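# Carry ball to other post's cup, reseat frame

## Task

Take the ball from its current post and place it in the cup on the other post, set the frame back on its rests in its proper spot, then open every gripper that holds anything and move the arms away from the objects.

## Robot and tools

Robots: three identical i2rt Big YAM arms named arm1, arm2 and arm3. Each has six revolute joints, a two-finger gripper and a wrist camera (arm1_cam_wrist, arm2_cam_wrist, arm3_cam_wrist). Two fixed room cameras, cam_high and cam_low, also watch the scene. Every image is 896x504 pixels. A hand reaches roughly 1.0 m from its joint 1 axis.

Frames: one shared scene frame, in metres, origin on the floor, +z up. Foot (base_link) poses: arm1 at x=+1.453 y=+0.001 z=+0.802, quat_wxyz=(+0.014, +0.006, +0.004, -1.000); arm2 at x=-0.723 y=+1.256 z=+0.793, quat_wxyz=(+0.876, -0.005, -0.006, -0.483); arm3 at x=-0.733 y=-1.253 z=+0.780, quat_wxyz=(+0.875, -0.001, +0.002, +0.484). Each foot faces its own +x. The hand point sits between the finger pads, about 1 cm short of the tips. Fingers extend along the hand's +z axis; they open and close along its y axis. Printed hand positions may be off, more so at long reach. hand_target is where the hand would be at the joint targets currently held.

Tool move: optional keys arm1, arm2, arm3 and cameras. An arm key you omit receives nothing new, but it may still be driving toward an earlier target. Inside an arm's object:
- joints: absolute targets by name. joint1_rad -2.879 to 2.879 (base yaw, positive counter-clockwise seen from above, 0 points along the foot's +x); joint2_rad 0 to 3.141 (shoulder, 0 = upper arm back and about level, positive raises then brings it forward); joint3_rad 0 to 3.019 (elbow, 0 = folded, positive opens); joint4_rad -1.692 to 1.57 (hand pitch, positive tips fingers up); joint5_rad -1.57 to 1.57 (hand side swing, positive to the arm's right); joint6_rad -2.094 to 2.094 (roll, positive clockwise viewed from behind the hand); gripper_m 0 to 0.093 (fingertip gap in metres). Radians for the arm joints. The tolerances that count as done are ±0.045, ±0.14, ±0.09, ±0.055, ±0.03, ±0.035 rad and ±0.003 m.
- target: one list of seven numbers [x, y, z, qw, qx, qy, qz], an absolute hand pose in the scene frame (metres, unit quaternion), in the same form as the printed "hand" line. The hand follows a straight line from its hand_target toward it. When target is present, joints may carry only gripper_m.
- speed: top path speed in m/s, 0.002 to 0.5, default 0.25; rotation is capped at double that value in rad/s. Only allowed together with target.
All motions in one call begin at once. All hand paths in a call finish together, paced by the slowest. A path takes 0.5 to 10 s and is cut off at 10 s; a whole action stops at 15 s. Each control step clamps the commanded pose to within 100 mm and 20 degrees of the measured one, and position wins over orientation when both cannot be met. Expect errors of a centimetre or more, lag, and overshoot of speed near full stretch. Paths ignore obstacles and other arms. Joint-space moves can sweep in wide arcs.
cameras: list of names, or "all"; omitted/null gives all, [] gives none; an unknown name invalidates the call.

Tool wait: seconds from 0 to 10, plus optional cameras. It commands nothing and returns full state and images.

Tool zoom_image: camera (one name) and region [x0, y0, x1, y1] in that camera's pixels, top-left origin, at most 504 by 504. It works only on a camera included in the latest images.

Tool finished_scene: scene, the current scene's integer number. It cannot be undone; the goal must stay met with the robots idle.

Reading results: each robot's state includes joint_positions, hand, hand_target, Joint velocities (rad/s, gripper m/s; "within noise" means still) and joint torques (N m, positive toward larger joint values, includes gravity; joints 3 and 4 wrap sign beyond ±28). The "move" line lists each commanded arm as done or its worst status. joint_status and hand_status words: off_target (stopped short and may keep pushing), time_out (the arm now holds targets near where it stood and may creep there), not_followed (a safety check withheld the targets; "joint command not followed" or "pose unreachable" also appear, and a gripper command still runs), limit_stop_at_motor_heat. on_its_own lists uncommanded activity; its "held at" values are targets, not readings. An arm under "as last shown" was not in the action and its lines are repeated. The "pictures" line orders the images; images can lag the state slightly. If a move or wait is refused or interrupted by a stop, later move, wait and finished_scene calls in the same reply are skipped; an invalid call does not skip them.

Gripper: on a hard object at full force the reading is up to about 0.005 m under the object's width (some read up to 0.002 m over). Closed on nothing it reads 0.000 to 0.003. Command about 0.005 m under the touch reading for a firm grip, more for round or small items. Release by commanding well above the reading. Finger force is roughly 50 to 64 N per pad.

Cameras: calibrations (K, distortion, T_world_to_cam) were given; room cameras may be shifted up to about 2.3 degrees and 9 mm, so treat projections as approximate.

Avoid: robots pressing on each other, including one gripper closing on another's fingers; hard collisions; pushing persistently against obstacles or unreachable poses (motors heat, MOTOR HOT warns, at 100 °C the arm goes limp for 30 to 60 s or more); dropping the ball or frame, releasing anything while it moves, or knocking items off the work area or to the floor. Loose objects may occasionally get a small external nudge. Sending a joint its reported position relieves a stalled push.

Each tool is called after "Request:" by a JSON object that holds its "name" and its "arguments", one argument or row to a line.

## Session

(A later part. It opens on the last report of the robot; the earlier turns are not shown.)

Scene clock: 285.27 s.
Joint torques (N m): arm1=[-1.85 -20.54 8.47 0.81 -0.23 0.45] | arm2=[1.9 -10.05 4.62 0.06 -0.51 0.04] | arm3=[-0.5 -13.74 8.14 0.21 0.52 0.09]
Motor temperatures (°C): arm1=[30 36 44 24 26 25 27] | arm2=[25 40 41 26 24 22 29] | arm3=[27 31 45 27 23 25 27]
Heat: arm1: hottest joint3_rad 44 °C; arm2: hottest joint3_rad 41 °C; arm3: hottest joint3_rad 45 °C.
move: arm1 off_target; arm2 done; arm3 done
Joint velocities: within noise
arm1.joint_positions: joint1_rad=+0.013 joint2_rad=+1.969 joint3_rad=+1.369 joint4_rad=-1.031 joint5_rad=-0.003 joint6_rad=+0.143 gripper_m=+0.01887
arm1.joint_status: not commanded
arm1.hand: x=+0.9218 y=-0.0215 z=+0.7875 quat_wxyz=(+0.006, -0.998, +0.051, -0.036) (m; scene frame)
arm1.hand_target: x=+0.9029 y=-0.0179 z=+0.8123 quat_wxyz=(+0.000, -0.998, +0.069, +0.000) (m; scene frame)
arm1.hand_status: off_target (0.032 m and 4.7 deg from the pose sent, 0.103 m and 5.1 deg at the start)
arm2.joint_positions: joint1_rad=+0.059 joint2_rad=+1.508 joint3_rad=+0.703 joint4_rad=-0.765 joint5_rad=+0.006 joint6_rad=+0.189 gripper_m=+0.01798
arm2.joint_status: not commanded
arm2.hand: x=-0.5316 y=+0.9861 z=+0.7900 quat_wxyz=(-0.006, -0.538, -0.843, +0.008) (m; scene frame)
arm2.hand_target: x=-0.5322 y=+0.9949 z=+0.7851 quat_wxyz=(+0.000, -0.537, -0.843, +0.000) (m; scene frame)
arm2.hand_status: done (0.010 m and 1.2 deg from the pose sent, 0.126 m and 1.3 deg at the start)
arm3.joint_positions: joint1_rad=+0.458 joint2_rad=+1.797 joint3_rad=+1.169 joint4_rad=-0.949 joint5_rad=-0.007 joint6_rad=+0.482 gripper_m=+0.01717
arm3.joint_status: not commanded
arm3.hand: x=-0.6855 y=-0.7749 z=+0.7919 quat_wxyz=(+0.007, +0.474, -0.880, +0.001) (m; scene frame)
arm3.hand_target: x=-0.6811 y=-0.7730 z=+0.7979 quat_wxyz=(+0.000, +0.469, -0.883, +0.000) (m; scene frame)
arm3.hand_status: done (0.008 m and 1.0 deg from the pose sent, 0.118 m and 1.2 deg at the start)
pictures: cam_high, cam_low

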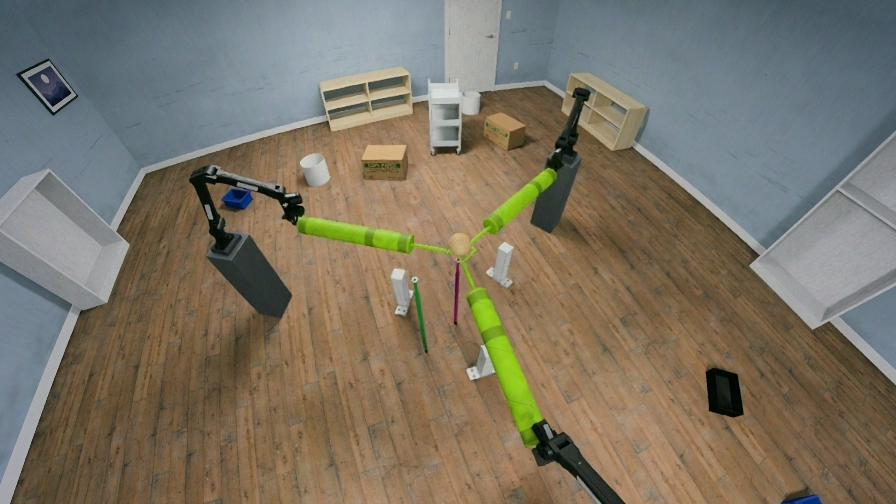

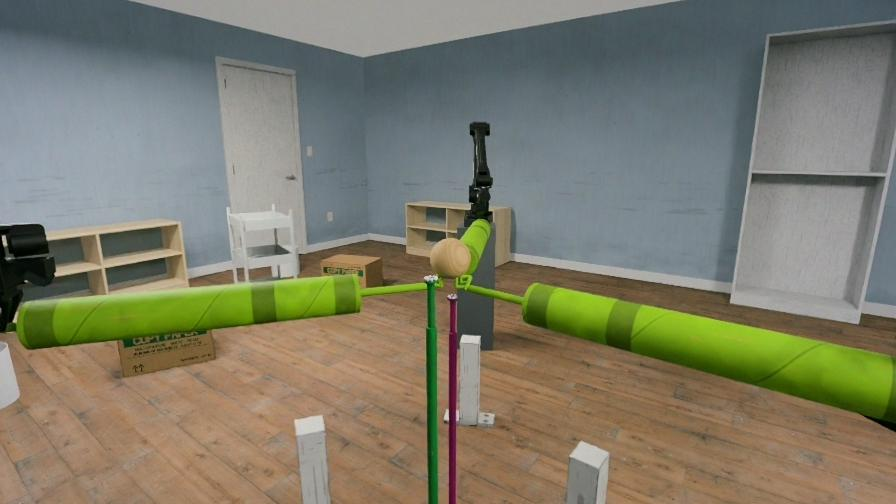

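Request:
{"name": "move", "arguments": {
  "arm1": {"target":[0.918,-0.028,0.795,0,-0.9976,0.0698,0],"speed":0.05},
  "arm2": {"target":[-0.514,0.983,0.766,0,0.537,0.843,0],"speed":0.05},
  "arm3": {"target":[-0.663,-0.785,0.779,0,-0.469,0.883,0],"speed":0.05},
  "cameras": ["cam_high","cam_low"]
}}

Request:
{"name": "zoom_image", "arguments": {
  "camera": "cam_high",
  "region": [410, 200, 510, 300]
}}

Request:
{"name": "zoom_image", "arguments": {
  "camera": "cam_low",
  "region": [390, 200, 510, 310]
}}

Scene clock: 302.40 s.
Joint torques (N m): arm1=[-0.09 -20.72 7.42 0.49 -0.27 0.62] | arm2=[3.25 -10.17 6.3 -0.34 -0.52 0.21] | arm3=[-1.49 -13.27 7.34 0.06 0.31 -0.08]
Motor temperatures (°C): arm1=[30 35 41 24 26 25 27] | arm2=[25 37 37 26 24 22 30] | arm3=[27 30 41 27 24 25 27]
Heat: arm1: hottest joint3_rad 41 °C; arm2: hottest joint2_rad 37 °C; arm3: hottest joint3_rad 41 °C.
move: arm1 off_target; arm2 off_target; arm3 done
Joint velocities: within noise
arm1.joint_positions: joint1_rad=+0.013 joint2_rad=+1.969 joint3_rad=+1.309 joint4_rad=-0.962 joint5_rad=-0.003 joint6_rad=+0.143 gripper_m=+0.01887
arm1.joint_status: not commanded
arm1.hand: x=+0.9331 y=-0.0209 z=+0.7691 quat_wxyz=(+0.006, -0.998, +0.051, -0.031) (m; scene frame)
arm1.hand_target: x=+0.9187 y=-0.0280 z=+0.7948 quat_wxyz=(-0.001, -0.998, +0.069, +0.000) (m; scene frame)
arm1.hand_status: off_target (0.031 m and 4.2 deg from the pose sent, 0.011 m and 4.7 deg at the start)
arm2.joint_positions: joint1_rad=+0.067 joint2_rad=+1.592 joint3_rad=+0.712 joint4_rad=-0.699 joint5_rad=+0.006 joint6_rad=+0.194 gripper_m=+0.01798
arm2.joint_status: not commanded
arm2.hand: x=-0.5245 y=+0.9807 z=+0.7659 quat_wxyz=(-0.002, -0.537, -0.843, +0.006) (m; scene frame)
arm2.hand_target: x=-0.5143 y=+0.9832 z=+0.7660 quat_wxyz=(+0.000, -0.537, -0.843, +0.000) (m; scene frame)
arm2.hand_status: off_target (0.011 m and 0.7 deg from the pose sent, 0.030 m and 1.2 deg at the start)
arm3.joint_positions: joint1_rad=+0.429 joint2_rad=+1.804 joint3_rad=+1.130 joint4_rad=-0.887 joint5_rad=-0.002 joint6_rad=+0.456 gripper_m=+0.01717
arm3.joint_status: not commanded
arm3.hand: x=-0.6715 y=-0.7812 z=+0.7769 quat_wxyz=(+0.000, +0.473, -0.881, -0.004) (m; scene frame)
arm3.hand_target: x=-0.6631 y=-0.7849 z=+0.7790 quat_wxyz=(+0.000, +0.469, -0.883, +0.000) (m; scene frame)
arm3.hand_status: done (0.010 m and 0.6 deg from the pose sent, 0.028 m and 1.0 deg at the start)
pictures: cam_high, cam_low

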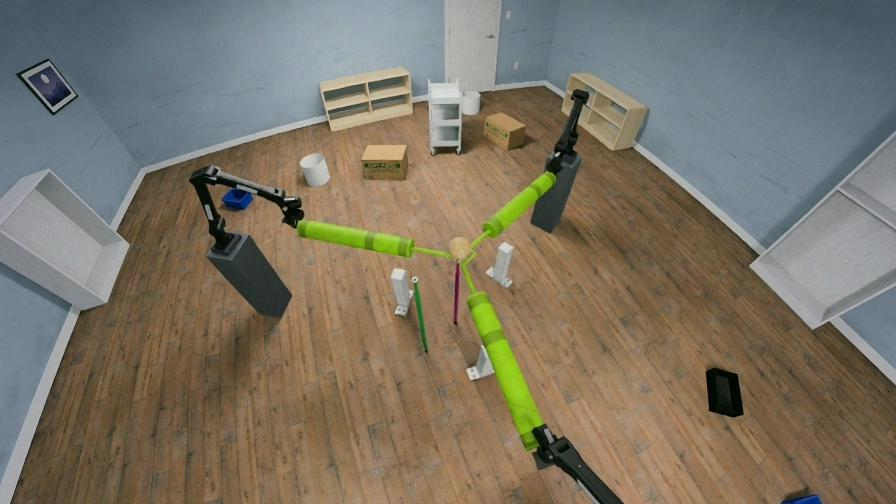

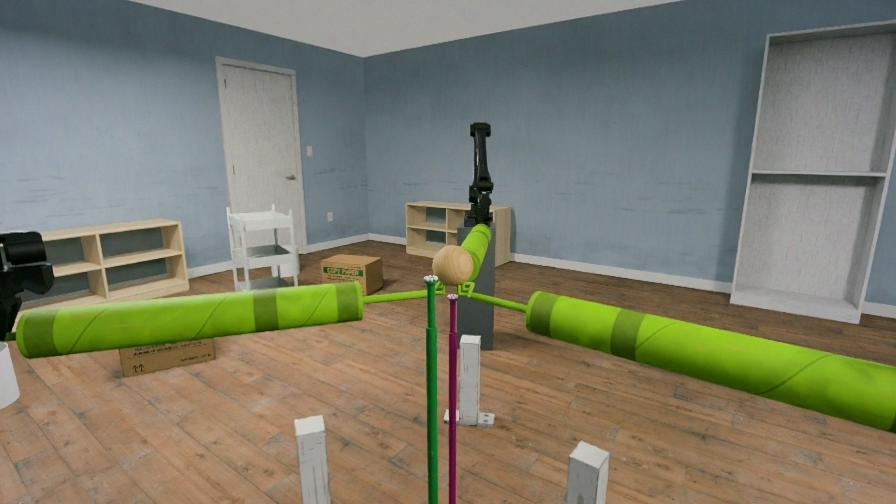

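Scaled by 5.040 from the camera's 896x504 image, which has a finer 1280x720 frame.

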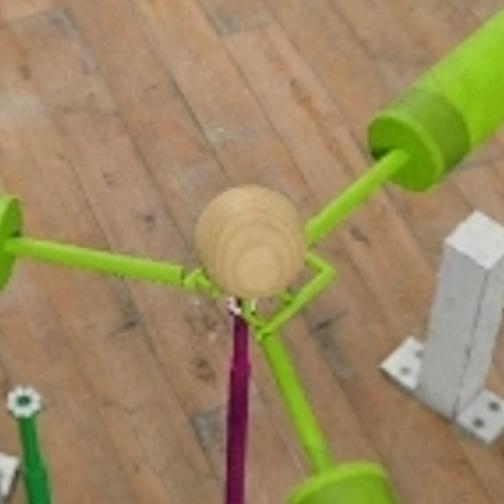

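Scaled by 4.200 from the camera's 896x504 image, which has a finer 1280x720 frame.

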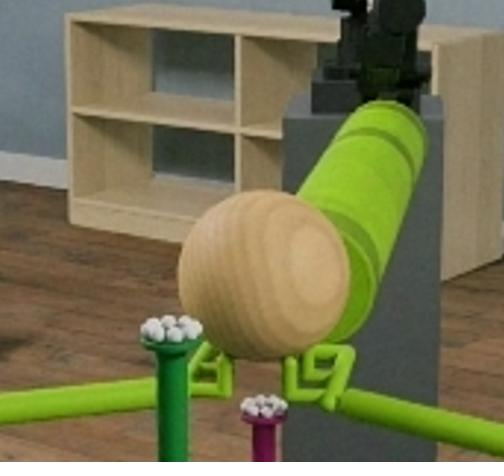

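Request:
{"name": "move", "arguments": {
  "arm1": {"target":[0.928,-0.044,0.788,0,-0.9976,0.0698,0],"speed":0.05},
  "arm2": {"target":[-0.503,0.969,0.754,0,0.537,0.843,0],"speed":0.05},
  "arm3": {"target":[-0.653,-0.799,0.767,0,-0.469,0.883,0],"speed":0.05},
  "cameras": ["cam_high","cam_low"]
}}

Request:
{"name": "zoom_image", "arguments": {
  "camera": "cam_high",
  "region": [410, 200, 510, 300]
}}

Request:
{"name": "zoom_image", "arguments": {
  "camera": "cam_low",
  "region": [390, 200, 510, 310]
}}

Scene clock: 315.17 s.
Joint torques (N m): arm1=[0.21 -21.13 7.3 0.39 -0.28 0.69] | arm2=[3.25 -11.05 6.11 -0.34 -0.52 0.21] | arm3=[-1.55 -13.39 7.02 0.09 0.26 -0.08]
Motor temperatures (°C): arm1=[30 35 40 24 26 25 27] | arm2=[25 35 37 26 24 22 30] | arm3=[27 30 38 27 23 25 27]
Heat: arm1: hottest joint3_rad 40 °C; arm2: hottest joint3_rad 37 °C; arm3: hottest joint3_rad 38 °C.
move: arm1 off_target; arm2 off_target; arm3 done
Joint velocities: within noise
arm1.joint_positions: joint1_rad=+0.041 joint2_rad=+1.969 joint3_rad=+1.274 joint4_rad=-0.934 joint5_rad=-0.003 joint6_rad=+0.167 gripper_m=+0.01887
arm1.joint_status: not commanded
arm1.hand: x=+0.9441 y=-0.0344 z=+0.7587 quat_wxyz=(+0.007, -0.998, +0.049, -0.034) (m; scene frame)
arm1.hand_target: x=+0.9288 y=-0.0438 z=+0.7877 quat_wxyz=(-0.001, -0.998, +0.069, -0.001) (m; scene frame)
arm1.hand_status: off_target (0.035 m and 4.7 deg from the pose sent, 0.030 m and 4.2 deg at the start)
arm2.joint_positions: joint1_rad=+0.067 joint2_rad=+1.658 joint3_rad=+0.755 joint4_rad=-0.674 joint5_rad=+0.006 joint6_rad=+0.195 gripper_m=+0.01798
arm2.joint_status: not commanded
arm2.hand: x=-0.5138 y=+0.9660 z=+0.7547 quat_wxyz=(-0.002, -0.538, -0.843, +0.006) (m; scene frame)
arm2.hand_target: x=-0.5032 y=+0.9690 z=+0.7541 quat_wxyz=(+0.000, -0.537, -0.843, +0.000) (m; scene frame)
arm2.hand_status: off_target (0.011 m and 0.8 deg from the pose sent, 0.027 m and 0.7 deg at the start)
arm3.joint_positions: joint1_rad=+0.404 joint2_rad=+1.804 joint3_rad=+1.082 joint4_rad=-0.845 joint5_rad=-0.001 joint6_rad=+0.431 gripper_m=+0.01717
arm3.joint_status: not commanded
arm3.hand: x=-0.6615 y=-0.7958 z=+0.7630 quat_wxyz=(+0.001, +0.473, -0.881, -0.001) (m; scene frame)
arm3.hand_target: x=-0.6531 y=-0.7991 z=+0.7669 quat_wxyz=(+0.000, +0.469, -0.883, +0.000) (m; scene frame)
arm3.hand_status: done (0.010 m and 0.5 deg from the pose sent, 0.027 m and 0.6 deg at the start)
pictures: cam_high, cam_low

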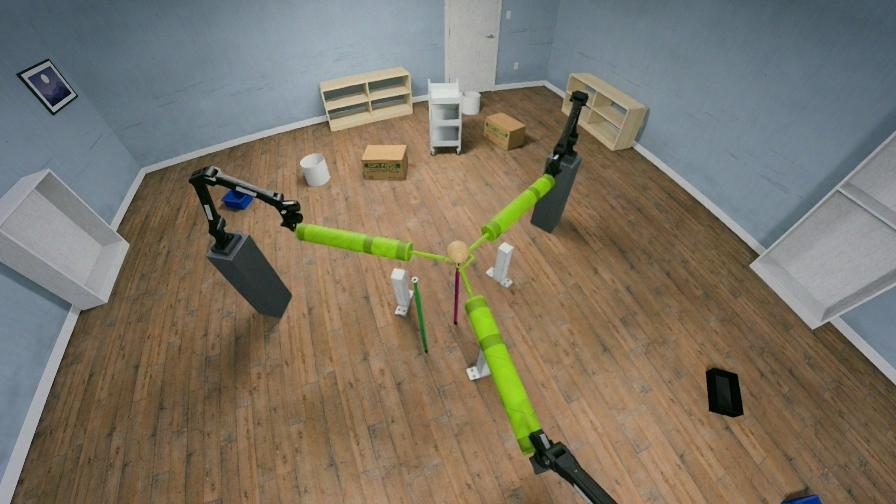

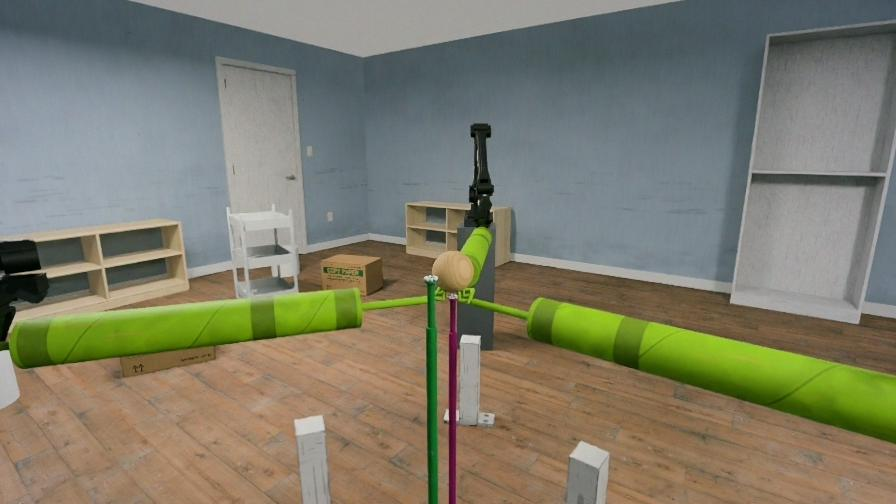

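Scaled by 5.040 from the camera's 896x504 image, which has a finer 1280x720 frame.

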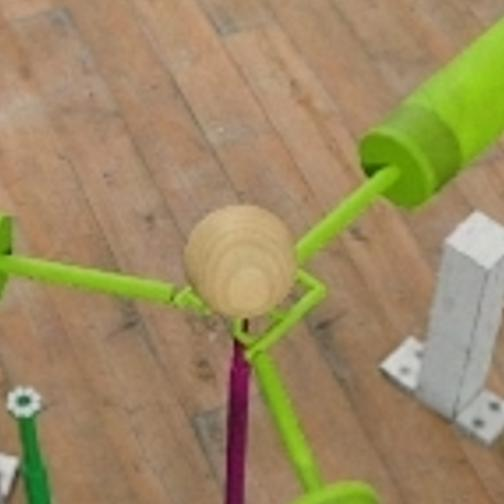

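Scaled by 4.200 from the camera's 896x504 image, which has a finer 1280x720 frame.

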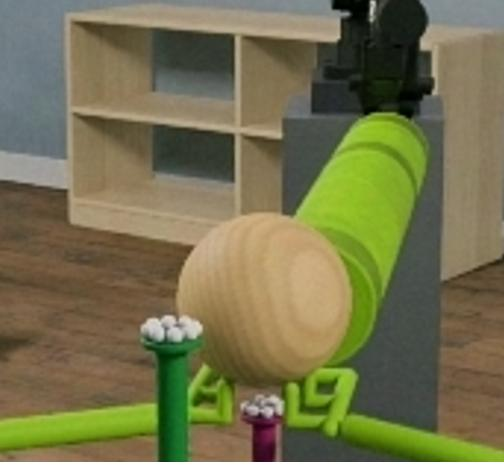

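Request:
{"name": "move", "arguments": {
  "arm1": {"target":[0.927,-0.044,0.738,0,-0.9976,0.0698,0],"speed":0.04},
  "arm2": {"target":[-0.503,0.969,0.704,0,0.537,0.843,0],"speed":0.04},
  "arm3": {"target":[-0.653,-0.799,0.717,0,-0.469,0.883,0],"speed":0.04},
  "cameras": ["cam_high","cam_low"]
}}

Request:
{"name": "zoom_image", "arguments": {
  "camera": "cam_high",
  "region": [410, 200, 510, 300]
}}

Request:
{"name": "zoom_image", "arguments": {
  "camera": "cam_low",
  "region": [390, 200, 510, 310]
}}

Scene clock: 324.23 s.
Joint torques (N m): arm1=[-0.26 -19.37 6.98 0.95 -0.19 0.64] | arm2=[2.96 -12.04 3.73 0.31 -0.43 0.17] | arm3=[-1.26 -12.98 6.52 0.47 0.16 -0.06]
Motor temperatures (°C): arm1=[30 35 39 24 26 25 27] | arm2=[25 34 36 26 24 22 30] | arm3=[27 31 38 27 23 25 27]
Heat: arm1: hottest joint3_rad 39 °C; arm2: hottest joint3_rad 36 °C; arm3: hottest joint3_rad 38 °C.
move: arm1 off_target; arm2 off_target; arm3 done
Joint velocities: within noise
arm1.joint_positions: joint1_rad=+0.048 joint2_rad=+2.031 joint3_rad=+1.249 joint4_rad=-0.838 joint5_rad=-0.004 joint6_rad=+0.174 gripper_m=+0.01887
arm1.joint_status: not commanded
arm1.hand: x=+0.9454 y=-0.0378 z=+0.7205 quat_wxyz=(+0.006, -0.998, +0.049, -0.030) (m; scene frame)
arm1.hand_target: x=+0.9276 y=-0.0439 z=+0.7383 quat_wxyz=(-0.001, -0.998, +0.069, -0.001) (m; scene frame)
arm1.hand_status: off_target (0.026 m and 4.3 deg from the pose sent, 0.029 m and 4.7 deg at the start)
arm2.joint_positions: joint1_rad=+0.071 joint2_rad=+1.792 joint3_rad=+0.755 joint4_rad=-0.541 joint5_rad=+0.004 joint6_rad=+0.199 gripper_m=+0.01798
arm2.joint_status: not commanded
arm2.hand: x=-0.5084 y=+0.9611 z=+0.7092 quat_wxyz=(-0.002, -0.538, -0.843, +0.005) (m; scene frame)
arm2.hand_target: x=-0.5032 y=+0.9690 z=+0.7042 quat_wxyz=(+0.000, -0.537, -0.843, +0.000) (m; scene frame)
arm2.hand_status: off_target (0.011 m and 0.7 deg from the pose sent, 0.052 m and 0.8 deg at the start)
arm3.joint_positions: joint1_rad=+0.400 joint2_rad=+1.889 joint3_rad=+1.051 joint4_rad=-0.730 joint5_rad=+0.001 joint6_rad=+0.428 gripper_m=+0.01717
arm3.joint_status: not commanded
arm3.hand: x=-0.6598 y=-0.7987 z=+0.7167 quat_wxyz=(+0.001, +0.472, -0.882, +0.000) (m; scene frame)
arm3.hand_target: x=-0.6531 y=-0.7991 z=+0.7170 quat_wxyz=(+0.000, +0.469, -0.883, +0.000) (m; scene frame)
arm3.hand_status: done (0.007 m and 0.4 deg from the pose sent, 0.047 m and 0.5 deg at the start)
pictures: cam_high, cam_low

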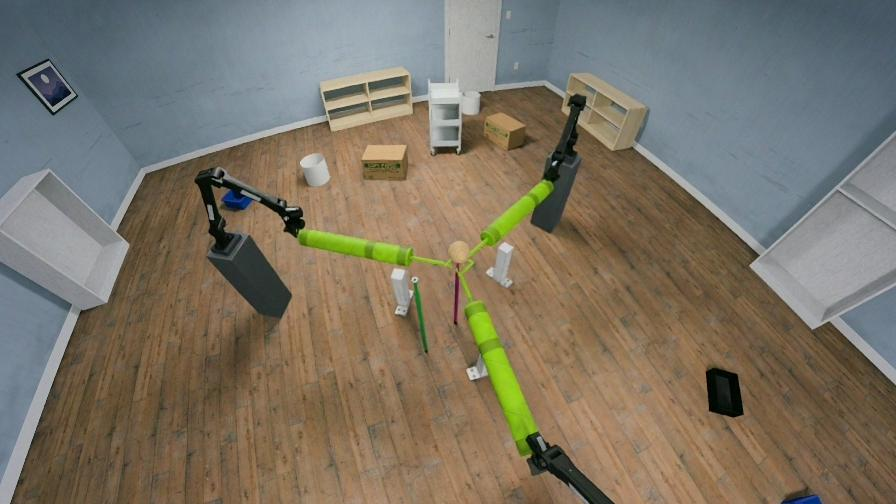

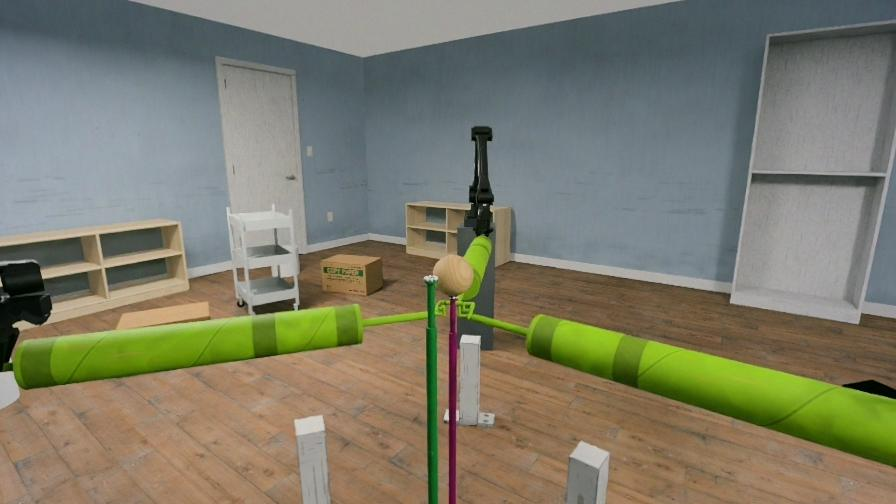

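Scaled by 5.040 from the camera's 896x504 image, which has a finer 1280x720 frame.

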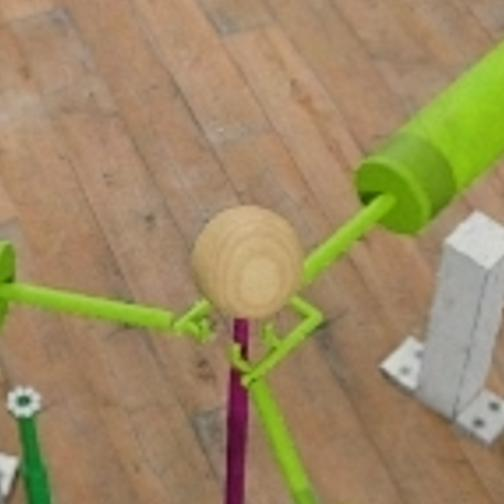

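Scaled by 4.200 from the camera's 896x504 image, which has a finer 1280x720 frame.

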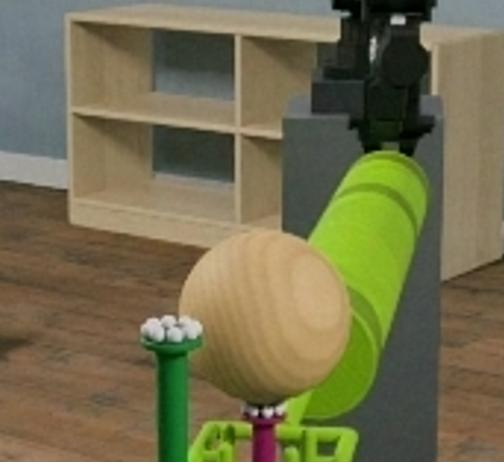

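Request:
{"name": "move", "arguments": {
  "arm1": {"target":[0.927,-0.044,0.638,0,-0.9976,0.0698,0],"speed":0.07},
  "arm2": {"target":[-0.503,0.969,0.609,0,0.537,0.843,0],"speed":0.07},
  "arm3": {"target":[-0.653,-0.799,0.62,0,-0.469,0.883,0],"speed":0.07},
  "cameras": []
}}

Request:
{"name": "move", "arguments": {
  "arm1": {"target":[0.879,0.052,0.638,0,-0.9976,0.0698,0],"speed":0.06},
  "arm2": {"target":[-0.553,1.054,0.609,0,0.537,0.843,0],"speed":0.06},
  "arm3": {"target":[-0.706,-0.71,0.62,0,-0.469,0.883,0],"speed":0.06},
  "cameras": ["cam_high","cam_low"]
}}

Scene clock: 335.80 s.
Joint torques (N m): arm1=[-0.26 -19.78 6.15 0.51 -0.16 0.64] | arm2=[2.67 -12.86 2.25 0.12 -0.37 0.15] | arm3=[-0.85 -13.39 5.44 0.34 0.1 -0.02]
Motor temperatures (°C): arm1=[30 35 38 24 26 25 27] | arm2=[25 34 35 26 24 22 30] | arm3=[27 31 36 27 23 25 27]
Heat: arm1: hottest joint3_rad 38 °C; arm2: hottest joint3_rad 35 °C; arm3: hottest joint3_rad 36 °C.
move: arm1 off_target; arm2 off_target; arm3 done
Joint velocities: within noise
arm1.joint_positions: joint1_rad=+0.049 joint2_rad=+2.223 joint3_rad=+1.242 joint4_rad=-0.628 joint5_rad=-0.005 joint6_rad=+0.175 gripper_m=+0.01887
arm1.joint_status: not commanded
arm1.hand: x=+0.9474 y=-0.0375 z=+0.6228 quat_wxyz=(+0.005, -0.998, +0.049, -0.025) (m; scene frame)
arm1.hand_target: x=+0.9274 y=-0.0439 z=+0.6384 quat_wxyz=(-0.001, -0.998, +0.069, +0.000) (m; scene frame)
arm1.hand_status: off_target (0.026 m and 3.7 deg from the pose sent, 0.085 m and 4.2 deg at the start)
arm2.joint_positions: joint1_rad=+0.075 joint2_rad=+2.068 joint3_rad=+0.765 joint4_rad=-0.268 joint5_rad=+0.003 joint6_rad=+0.202 gripper_m=+0.01798
arm2.joint_status: not commanded
arm2.hand: x=-0.5067 y=+0.9611 z=+0.6156 quat_wxyz=(-0.006, -0.537, -0.843, +0.006) (m; scene frame)
arm2.hand_target: x=-0.5033 y=+0.9689 z=+0.6093 quat_wxyz=(+0.000, -0.537, -0.843, +0.000) (m; scene frame)
arm2.hand_status: off_target (0.011 m and 1.0 deg from the pose sent, 0.101 m and 0.7 deg at the start)
arm3.joint_positions: joint1_rad=+0.395 joint2_rad=+2.103 joint3_rad=+1.041 joint4_rad=-0.505 joint5_rad=+0.002 joint6_rad=+0.424 gripper_m=+0.01717
arm3.joint_status: not commanded
arm3.hand: x=-0.6578 y=-0.8006 z=+0.6208 quat_wxyz=(+0.000, +0.472, -0.882, +0.000) (m; scene frame)
arm3.hand_target: x=-0.6531 y=-0.7990 z=+0.6200 quat_wxyz=(+0.000, +0.469, -0.883, +0.000) (m; scene frame)
arm3.hand_status: done (0.005 m and 0.3 deg from the pose sent, 0.097 m and 0.4 deg at the start)
pictures: none
No camera images: "cameras" was empty.

Scene clock: 338.20 s.
Joint torques (N m): arm1=[-2.2 -21.19 8.21 -0.16 -0.26 0.43] | arm2=[2.43 -13.51 -1.55 0.05 -0.32 0.15] | arm3=[0.79 -15.5 8.12 -0.46 0.01 0.2]
Motor temperatures (°C): arm1=[30 35 38 24 26 25 27] | arm2=[25 34 34 26 24 22 30] | arm3=[27 31 36 27 23 25 27]
Heat: arm1: hottest joint3_rad 38 °C; arm2: hottest joint2_rad 34 °C; arm3: hottest joint3_rad 36 °C.
move: arm1 off_target; arm2 off_target; arm3 off_target
Joint velocities: within noise
arm1.joint_positions: joint1_rad=-0.103 joint2_rad=+2.299 joint3_rad=+1.396 joint4_rad=-0.704 joint5_rad=-0.003 joint6_rad=+0.024 gripper_m=+0.01887
arm1.joint_status: not commanded
arm1.hand: x=+0.9045 y=+0.0434 z=+0.6179 quat_wxyz=(+0.003, -0.998, +0.050, -0.024) (m; scene frame)
arm1.hand_target: x=+0.8799 y=+0.0520 z=+0.6386 quat_wxyz=(+0.000, -0.998, +0.069, +0.000) (m; scene frame)
arm1.hand_status: off_target (0.034 m and 3.6 deg from the pose sent, 0.114 m and 3.8 deg at the start)
arm2.joint_positions: joint1_rad=+0.123 joint2_rad=+2.058 joint3_rad=+0.525 joint4_rad=-0.051 joint5_rad=+0.000 joint6_rad=+0.248 gripper_m=+0.01798
arm2.joint_status: not commanded
arm2.hand: x=-0.5513 y=+1.0437 z=+0.6030 quat_wxyz=(+0.000, -0.537, -0.844, +0.003) (m; scene frame)
arm2.hand_target: x=-0.5531 y=+1.0537 z=+0.6085 quat_wxyz=(+0.000, -0.537, -0.843, +0.000) (m; scene frame)
arm2.hand_status: off_target (0.012 m and 0.3 deg from the pose sent, 0.104 m and 1.0 deg at the start)
arm3.joint_positions: joint1_rad=+0.502 joint2_rad=+2.223 joint3_rad=+1.294 joint4_rad=-0.639 joint5_rad=+0.005 joint6_rad=+0.529 gripper_m=+0.01717
arm3.joint_status: not commanded
arm3.hand: x=-0.7015 y=-0.7199 z=+0.6160 quat_wxyz=(-0.001, +0.472, -0.881, +0.001) (m; scene frame)
arm3.hand_target: x=-0.7061 y=-0.7100 z=+0.6203 quat_wxyz=(+0.000, +0.469, -0.883, +0.000) (m; scene frame)
arm3.hand_status: off_target (0.012 m and 0.5 deg from the pose sent, 0.103 m and 0.3 deg at the start)
pictures: cam_high, cam_low

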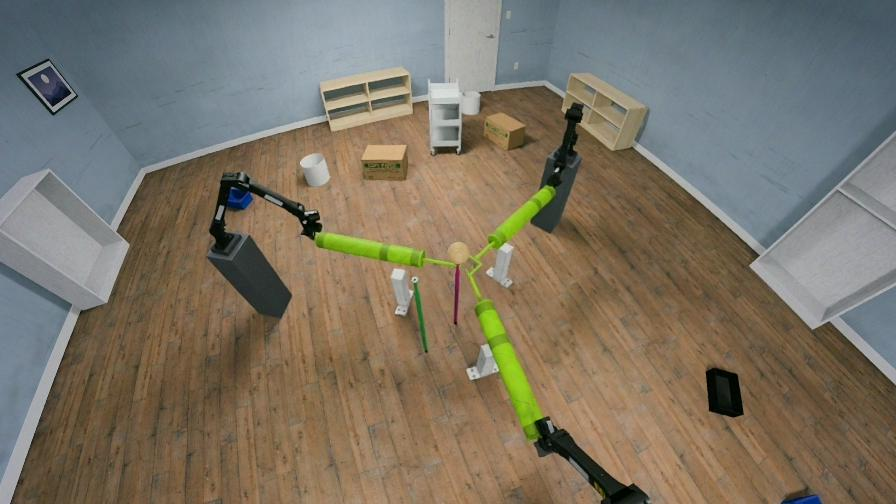

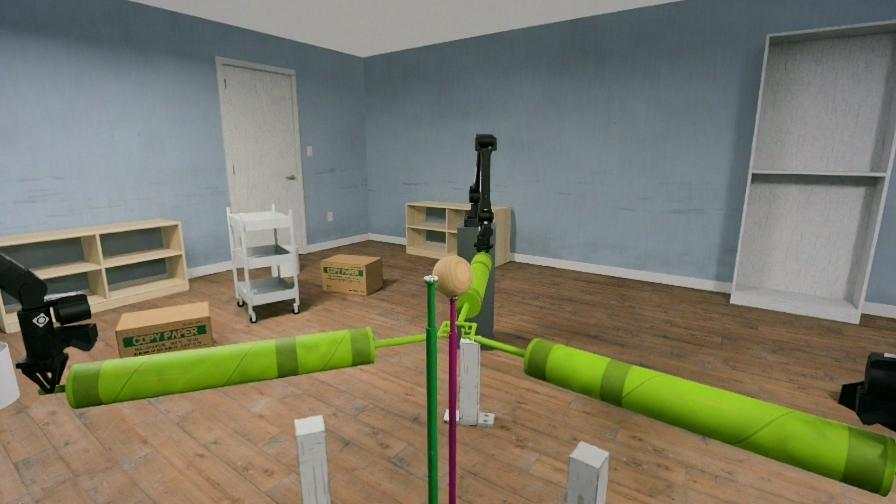

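Request:
{"name": "move", "arguments": {
  "arm1": {"target":[0.871,0.055,0.514,0,-0.9976,0.0698,0],"speed":0.07},
  "arm2": {"target":[-0.557,1.058,0.49,0,0.537,0.843,0],"speed":0.07},
  "arm3": {"target":[-0.712,-0.707,0.496,0,-0.469,0.883,0],"speed":0.07},
  "cameras": ["cam_high","cam_low"]
}}

Scene clock: 346.00 s.
Joint torques (N m): arm1=[-2.26 -22.01 6.49 0.35 -0.3 0.42] | arm2=[2.55 -11.28 -2.45 0.29 -0.31 0.12] | arm3=[0.91 -16.56 6.23 0.29 0.03 0.19]
Motor temperatures (°C): arm1=[30 37 38 24 26 25 27] | arm2=[25 34 33 26 24 22 30] | arm3=[27 31 36 27 23 25 28]
Heat: arm1: hottest joint3_rad 38 °C; arm2: hottest joint2_rad 34 °C; arm3: hottest joint3_rad 36 °C.
move: arm1 off_target; arm2 off_target; arm3 off_target
Joint velocities: within noise
arm1.joint_positions: joint1_rad=-0.104 joint2_rad=+2.573 joint3_rad=+1.530 joint4_rad=-0.571 joint5_rad=-0.002 joint6_rad=+0.023 gripper_m=+0.01887
arm1.joint_status: not commanded
arm1.hand: x=+0.8985 y=+0.0455 z=+0.4974 quat_wxyz=(+0.003, -0.998, +0.049, -0.027) (m; scene frame)
arm1.hand_target: x=+0.8719 y=+0.0551 z=+0.5146 quat_wxyz=(+0.000, -0.998, +0.069, +0.000) (m; scene frame)
arm1.hand_status: off_target (0.033 m and 3.9 deg from the pose sent, 0.110 m and 3.6 deg at the start)
arm2.joint_positions: joint1_rad=+0.124 joint2_rad=+2.467 joint3_rad=+0.644 joint4_rad=+0.260 joint5_rad=+0.000 joint6_rad=+0.251 gripper_m=+0.01798
arm2.joint_status: not commanded
arm2.hand: x=-0.5528 y=+1.0452 z=+0.4955 quat_wxyz=(-0.010, -0.537, -0.843, +0.006) (m; scene frame)
arm2.hand_target: x=-0.5573 y=+1.0577 z=+0.4904 quat_wxyz=(+0.000, -0.537, -0.843, +0.000) (m; scene frame)
arm2.hand_status: off_target (0.015 m and 1.4 deg from the pose sent, 0.114 m and 0.3 deg at the start)
arm3.joint_positions: joint1_rad=+0.511 joint2_rad=+2.499 joint3_rad=+1.402 joint4_rad=-0.485 joint5_rad=+0.005 joint6_rad=+0.541 gripper_m=+0.01717
arm3.joint_status: not commanded
arm3.hand: x=-0.7067 y=-0.7174 z=+0.4952 quat_wxyz=(+0.003, +0.471, -0.882, +0.006) (m; scene frame)
arm3.hand_target: x=-0.7120 y=-0.7073 z=+0.4961 quat_wxyz=(+0.000, +0.469, -0.883, +0.000) (m; scene frame)
arm3.hand_status: off_target (0.012 m and 0.8 deg from the pose sent, 0.121 m and 0.5 deg at the start)
pictures: cam_high, cam_low

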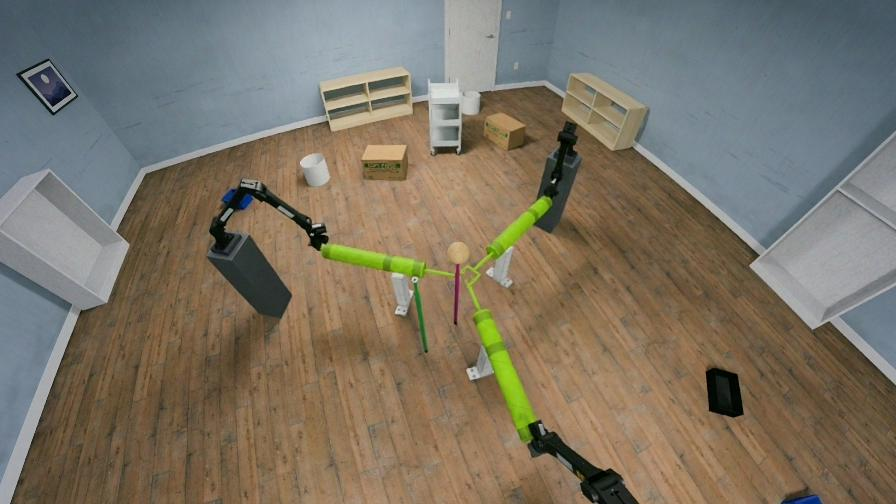

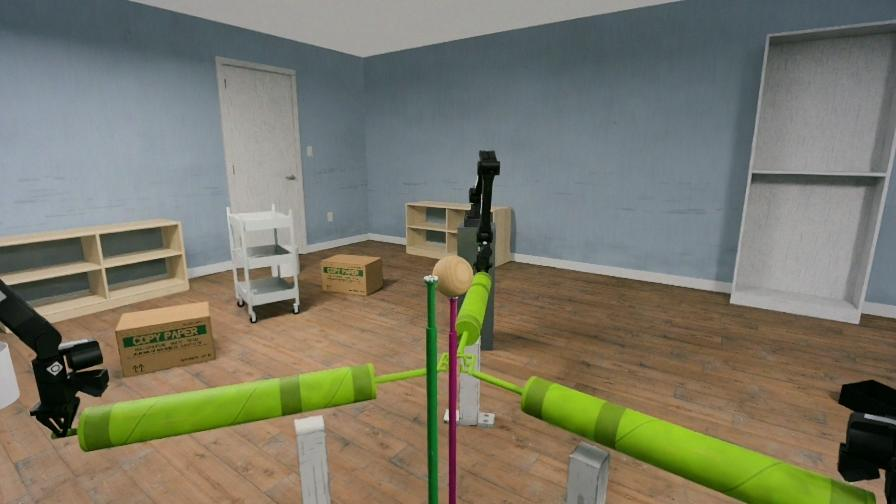

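Request:
{"name": "move", "arguments": {
  "arm1": {"target":[0.868,0.057,0.455,0,-0.9976,0.0698,0],"speed":0.03},
  "arm2": {"target":[-0.556,1.058,0.433,0,0.537,0.843,0],"speed":0.03},
  "arm3": {"target":[-0.712,-0.706,0.437,0,-0.469,0.883,0],"speed":0.03},
  "cameras": ["cam_high","cam_low"]
}}

Request:
{"name": "zoom_image", "arguments": {
  "camera": "cam_low",
  "region": [260, 300, 640, 504]
}}

Scene clock: 355.13 s.
Joint torques (N m): arm1=[-2.43 -21.3 6.82 0.54 -0.3 0.4] | arm2=[2.37 -10.81 -2.25 0.47 -0.29 0.12] | arm3=[0.73 -16.03 6.22 0.54 0.11 0.18]
Motor temperatures (°C): arm1=[30 37 37 24 26 25 27] | arm2=[25 34 32 26 24 22 30] | arm3=[27 31 35 27 23 25 28]
Heat: arm1: hottest joint2_rad 37 °C; arm2: hottest joint2_rad 34 °C; arm3: hottest joint3_rad 35 °C.
move: arm1 off_target; arm2 off_target; arm3 off_target
Joint velocities: within noise
arm1.joint_positions: joint1_rad=-0.105 joint2_rad=+2.696 joint3_rad=+1.617 joint4_rad=-0.532 joint5_rad=-0.002 joint6_rad=+0.023 gripper_m=+0.01887
arm1.joint_status: not commanded
arm1.hand: x=+0.8950 y=+0.0467 z=+0.4458 quat_wxyz=(+0.003, -0.998, +0.050, -0.025) (m; scene frame)
arm1.hand_target: x=+0.8688 y=+0.0572 z=+0.4561 quat_wxyz=(+0.000, -0.998, +0.070, +0.000) (m; scene frame)
arm1.hand_status: off_target (0.030 m and 3.7 deg from the pose sent, 0.053 m and 3.9 deg at the start)
arm2.joint_positions: joint1_rad=+0.129 joint2_rad=+2.638 joint3_rad=+0.744 joint4_rad=+0.328 joint5_rad=+0.000 joint6_rad=+0.255 gripper_m=+0.01798
arm2.joint_status: not commanded
arm2.hand: x=-0.5519 y=+1.0458 z=+0.4429 quat_wxyz=(-0.009, -0.537, -0.843, +0.005) (m; scene frame)
arm2.hand_target: x=-0.5563 y=+1.0578 z=+0.4337 quat_wxyz=(+0.000, -0.537, -0.843, +0.000) (m; scene frame)
arm2.hand_status: off_target (0.016 m and 1.2 deg from the pose sent, 0.064 m and 1.4 deg at the start)
arm3.joint_positions: joint1_rad=+0.512 joint2_rad=+2.626 joint3_rad=+1.480 joint4_rad=-0.435 joint5_rad=+0.003 joint6_rad=+0.542 gripper_m=+0.01717
arm3.joint_status: not commanded
arm3.hand: x=-0.7079 y=-0.7152 z=+0.4421 quat_wxyz=(+0.003, +0.472, -0.882, +0.006) (m; scene frame)
arm3.hand_target: x=-0.7121 y=-0.7063 z=+0.4372 quat_wxyz=(+0.000, +0.469, -0.883, +0.000) (m; scene frame)
arm3.hand_status: off_target (0.011 m and 0.8 deg from the pose sent, 0.060 m and 0.8 deg at the start)
pictures: cam_high, cam_low

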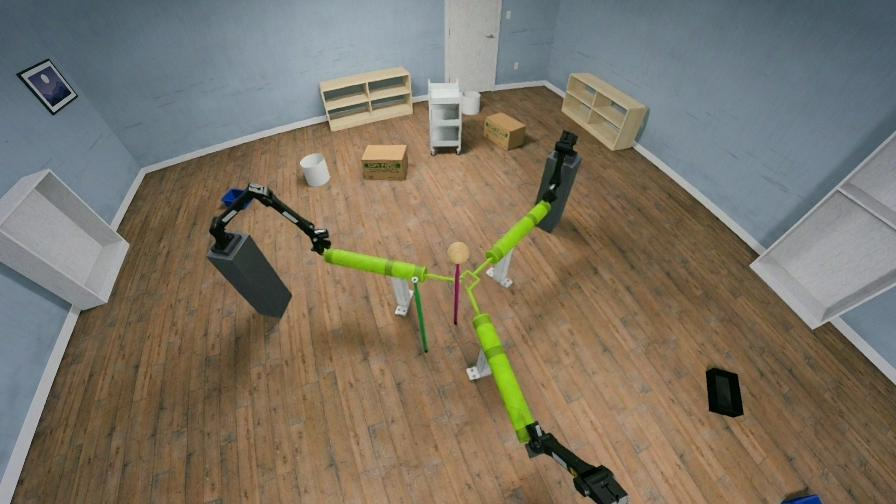

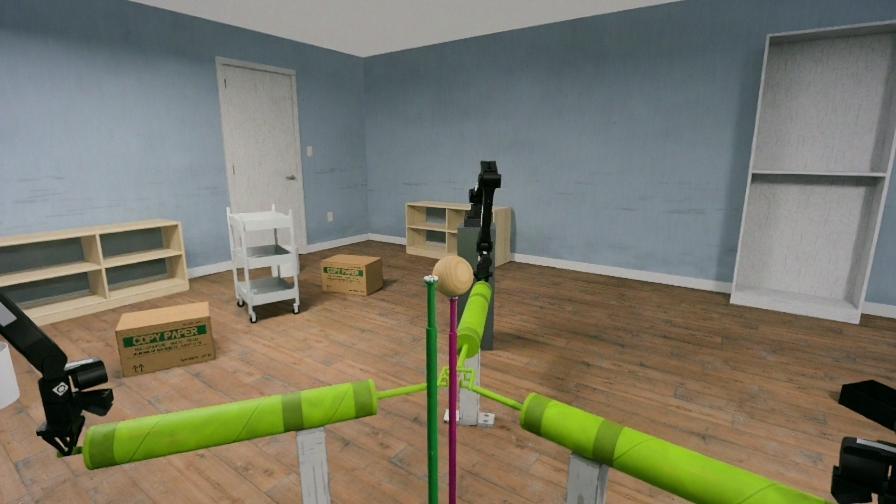

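Scaled by 1.326 from the camera's 896x504 image, which has a finer 1280x720 frame.

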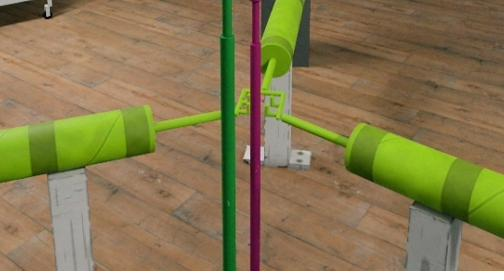

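Request:
{"name": "move", "arguments": {
  "arm1": {"joints":{"gripper_m":0.085}},
  "arm2": {"joints":{"gripper_m":0.085}},
  "arm3": {"joints":{"gripper_m":0.085}},
  "cameras": []
}}

Request:
{"name": "move", "arguments": {
  "arm1": {"target":[0.885,0.047,0.68,0,-0.9976,0.0698,0],"speed":0.15},
  "arm2": {"target":[-0.57,1.064,0.66,0,0.537,0.843,0],"speed":0.15},
  "arm3": {"target":[-0.72,-0.725,0.68,0,-0.469,0.883,0],"speed":0.15}
}}

Scene clock: 360.00 s.
Joint torques (N m): arm1=[-2.02 -22.18 5.85 0.55 -0.12 0.31] | arm2=[2.02 -11.4 -2.33 0.43 -0.18 0.12] | arm3=[0.73 -16.09 6.22 0.54 0.11 0.13]
Motor temperatures (°C): arm1=[30 38 37 24 26 25 27] | arm2=[25 34 32 26 24 22 30] | arm3=[27 31 35 27 23 25 28]
Heat: arm1: hottest joint2_rad 38 °C; arm2: hottest joint2_rad 34 °C; arm3: hottest joint3_rad 35 °C.
move: arm1 done; arm2 done; arm3 done
Joint velocities: within noise
arm1.joint_positions: joint1_rad=-0.109 joint2_rad=+2.696 joint3_rad=+1.631 joint4_rad=-0.532 joint5_rad=-0.006 joint6_rad=+0.032 gripper_m=+0.08482
arm1.joint_status: all done
arm1.hand: x=+0.8869 y=+0.0489 z=+0.4482 quat_wxyz=(+0.001, -0.998, +0.056, -0.018) (m; scene frame)
arm1.hand_target: x=+0.8687 y=+0.0571 z=+0.4561 quat_wxyz=(+0.000, -0.998, +0.070, +0.000) (m; scene frame)
arm1.hand_status: not commanded
arm2.joint_positions: joint1_rad=+0.133 joint2_rad=+2.647 joint3_rad=+0.744 joint4_rad=+0.329 joint5_rad=-0.003 joint6_rad=+0.255 gripper_m=+0.08484
arm2.joint_status: all done
arm2.hand: x=-0.5535 y=+1.0500 z=+0.4406 quat_wxyz=(-0.005, -0.536, -0.844, +0.003) (m; scene frame)
arm2.hand_target: x=-0.5564 y=+1.0579 z=+0.4336 quat_wxyz=(+0.000, -0.537, -0.843, +0.000) (m; scene frame)
arm2.hand_status: not commanded
arm3.joint_positions: joint1_rad=+0.512 joint2_rad=+2.626 joint3_rad=+1.480 joint4_rad=-0.435 joint5_rad=+0.003 joint6_rad=+0.546 gripper_m=+0.08485
arm3.joint_status: all done
arm3.hand: x=-0.7079 y=-0.7152 z=+0.4421 quat_wxyz=(+0.003, +0.470, -0.883, +0.006) (m; scene frame)
arm3.hand_target: x=-0.7121 y=-0.7062 z=+0.4374 quat_wxyz=(+0.000, +0.469, -0.883, +0.000) (m; scene frame)
arm3.hand_status: not commanded
pictures: none
No camera images: "cameras" was empty.

Scene clock: 362.50 s.
Joint torques (N m): arm1=[-1.08 -20.72 5.68 0.06 -0.12 0.32] | arm2=[0.15 -10.87 0.95 -0.32 -0.16 -0.16] | arm3=[0.79 -16.62 6.53 0.03 0.12 0.13]
Motor temperatures (°C): arm1=[30 38 37 24 26 25 27] | arm2=[25 34 32 26 24 22 30] | arm3=[27 31 34 27 23 25 27]
Heat: arm1: hottest joint2_rad 38 °C; arm2: hottest joint2_rad 34 °C; arm3: hottest joint3_rad 34 °C.
move: arm1 done; arm2 done; arm3 off_target
Joint velocities: within noise
arm1.joint_positions: joint1_rad=-0.109 joint2_rad=+2.206 joint3_rad=+1.409 joint4_rad=-0.771 joint5_rad=-0.006 joint6_rad=+0.044 gripper_m=+0.08491
arm1.joint_status: not commanded
arm1.hand: x=+0.8871 y=+0.0467 z=+0.6717 quat_wxyz=(+0.002, -0.998, +0.062, -0.004) (m; scene frame)
arm1.hand_target: x=+0.8850 y=+0.0469 z=+0.6800 quat_wxyz=(+0.000, -0.998, +0.070, +0.000) (m; scene frame)
arm1.hand_status: done (0.009 m and 1.0 deg from the pose sent, 0.232 m and 2.6 deg at the start)
arm2.joint_positions: joint1_rad=+0.123 joint2_rad=+1.817 joint3_rad=+0.430 joint4_rad=-0.197 joint5_rad=-0.003 joint6_rad=+0.252 gripper_m=+0.08492
arm2.joint_status: not commanded
arm2.hand: x=-0.5664 y=+1.0635 z=+0.6567 quat_wxyz=(+0.000, -0.539, -0.843, +0.001) (m; scene frame)
arm2.hand_target: x=-0.5699 y=+1.0641 z=+0.6598 quat_wxyz=(+0.000, -0.537, -0.843, +0.000) (m; scene frame)
arm2.hand_status: done (0.005 m and 0.2 deg from the pose sent, 0.220 m and 0.7 deg at the start)
arm3.joint_positions: joint1_rad=+0.526 joint2_rad=+2.102 joint3_rad=+1.264 joint4_rad=-0.739 joint5_rad=+0.003 joint6_rad=+0.561 gripper_m=+0.08495
arm3.joint_status: not commanded
arm3.hand: x=-0.7151 y=-0.7273 z=+0.6709 quat_wxyz=(+0.002, +0.469, -0.883, +0.004) (m; scene frame)
arm3.hand_target: x=-0.7199 y=-0.7250 z=+0.6799 quat_wxyz=(+0.000, +0.469, -0.883, +0.000) (m; scene frame)
arm3.hand_status: off_target (0.011 m and 0.5 deg from the pose sent, 0.239 m and 0.8 deg at the start)
pictures: arm1_cam_wrist, arm2_cam_wrist, arm3_cam_wrist, cam_high, cam_low
camera_calibration:
arm1_cam_wrist: T_world_to_cam=[[0.116476, 0.992875, 0.0251458, -0.168471], [0.794318, -0.108322, 0.597767, -1.0987], [0.596232, -0.049652, -0.801275, 0.13641], [0, 0, 0, 1]] pos_world=[0.811011, 0.0550294, 0.770308]
arm2_cam_wrist: T_world_to_cam=[[-0.90898, -0.416802, 0.00569469, -0.0768092], [-0.337683, 0.744306, 0.576176, -1.3534], [-0.24439, 0.521809, -0.817306, -0.0328417], [0, 0, 0, 1]] pos_world=[-0.534866, 0.992469, 0.753394]
arm3_cam_wrist: T_world_to_cam=[[0.832468, -0.554072, 0.000713662, 0.191538], [-0.444207, -0.66663, 0.598568, -1.20075], [-0.331174, -0.498606, -0.801071, 0.0640572], [0, 0, 0, 1]] pos_world=[-0.671616, -0.66239, 0.769908]

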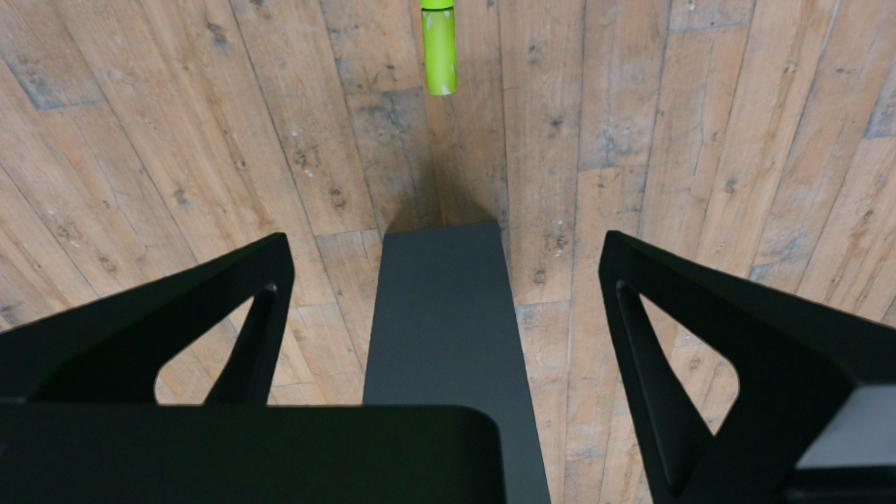

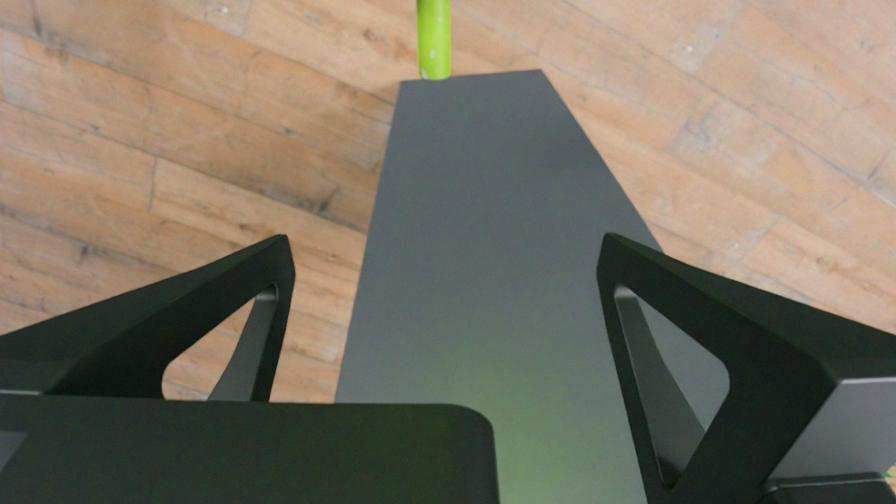

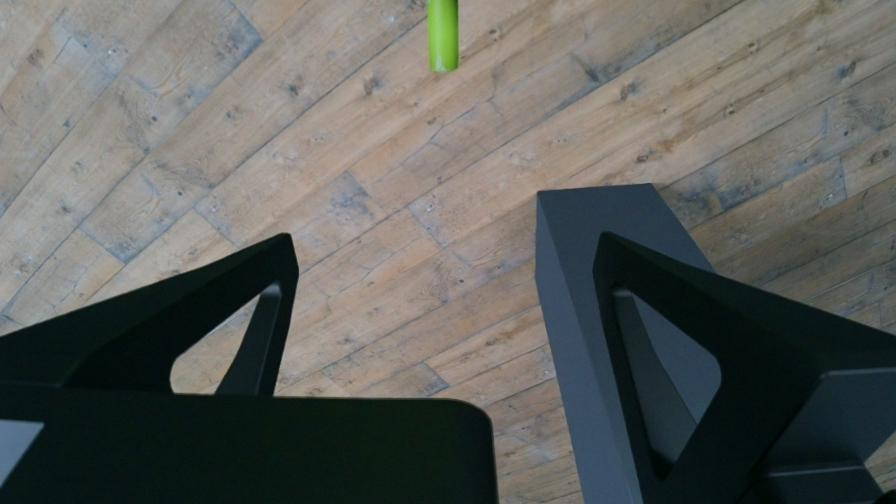

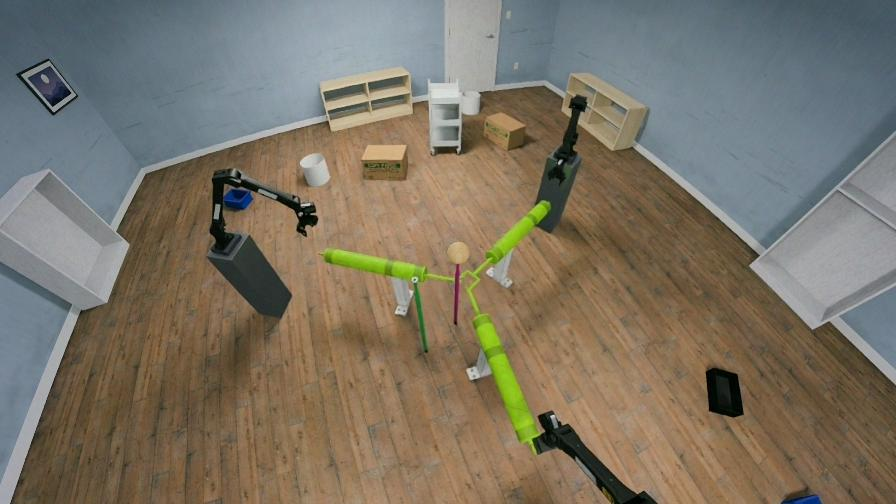

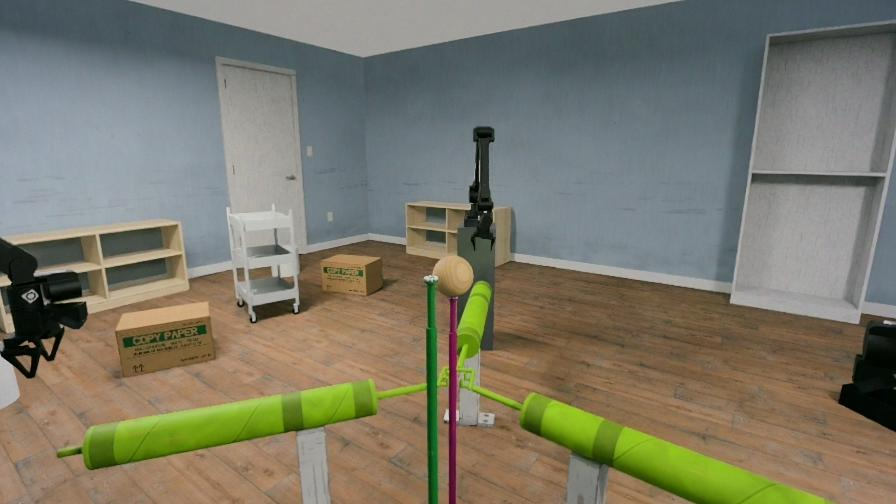

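Request:
{"name": "finished_scene", "arguments": {
  "scene": 2
}}

The scene is finished: the task was done.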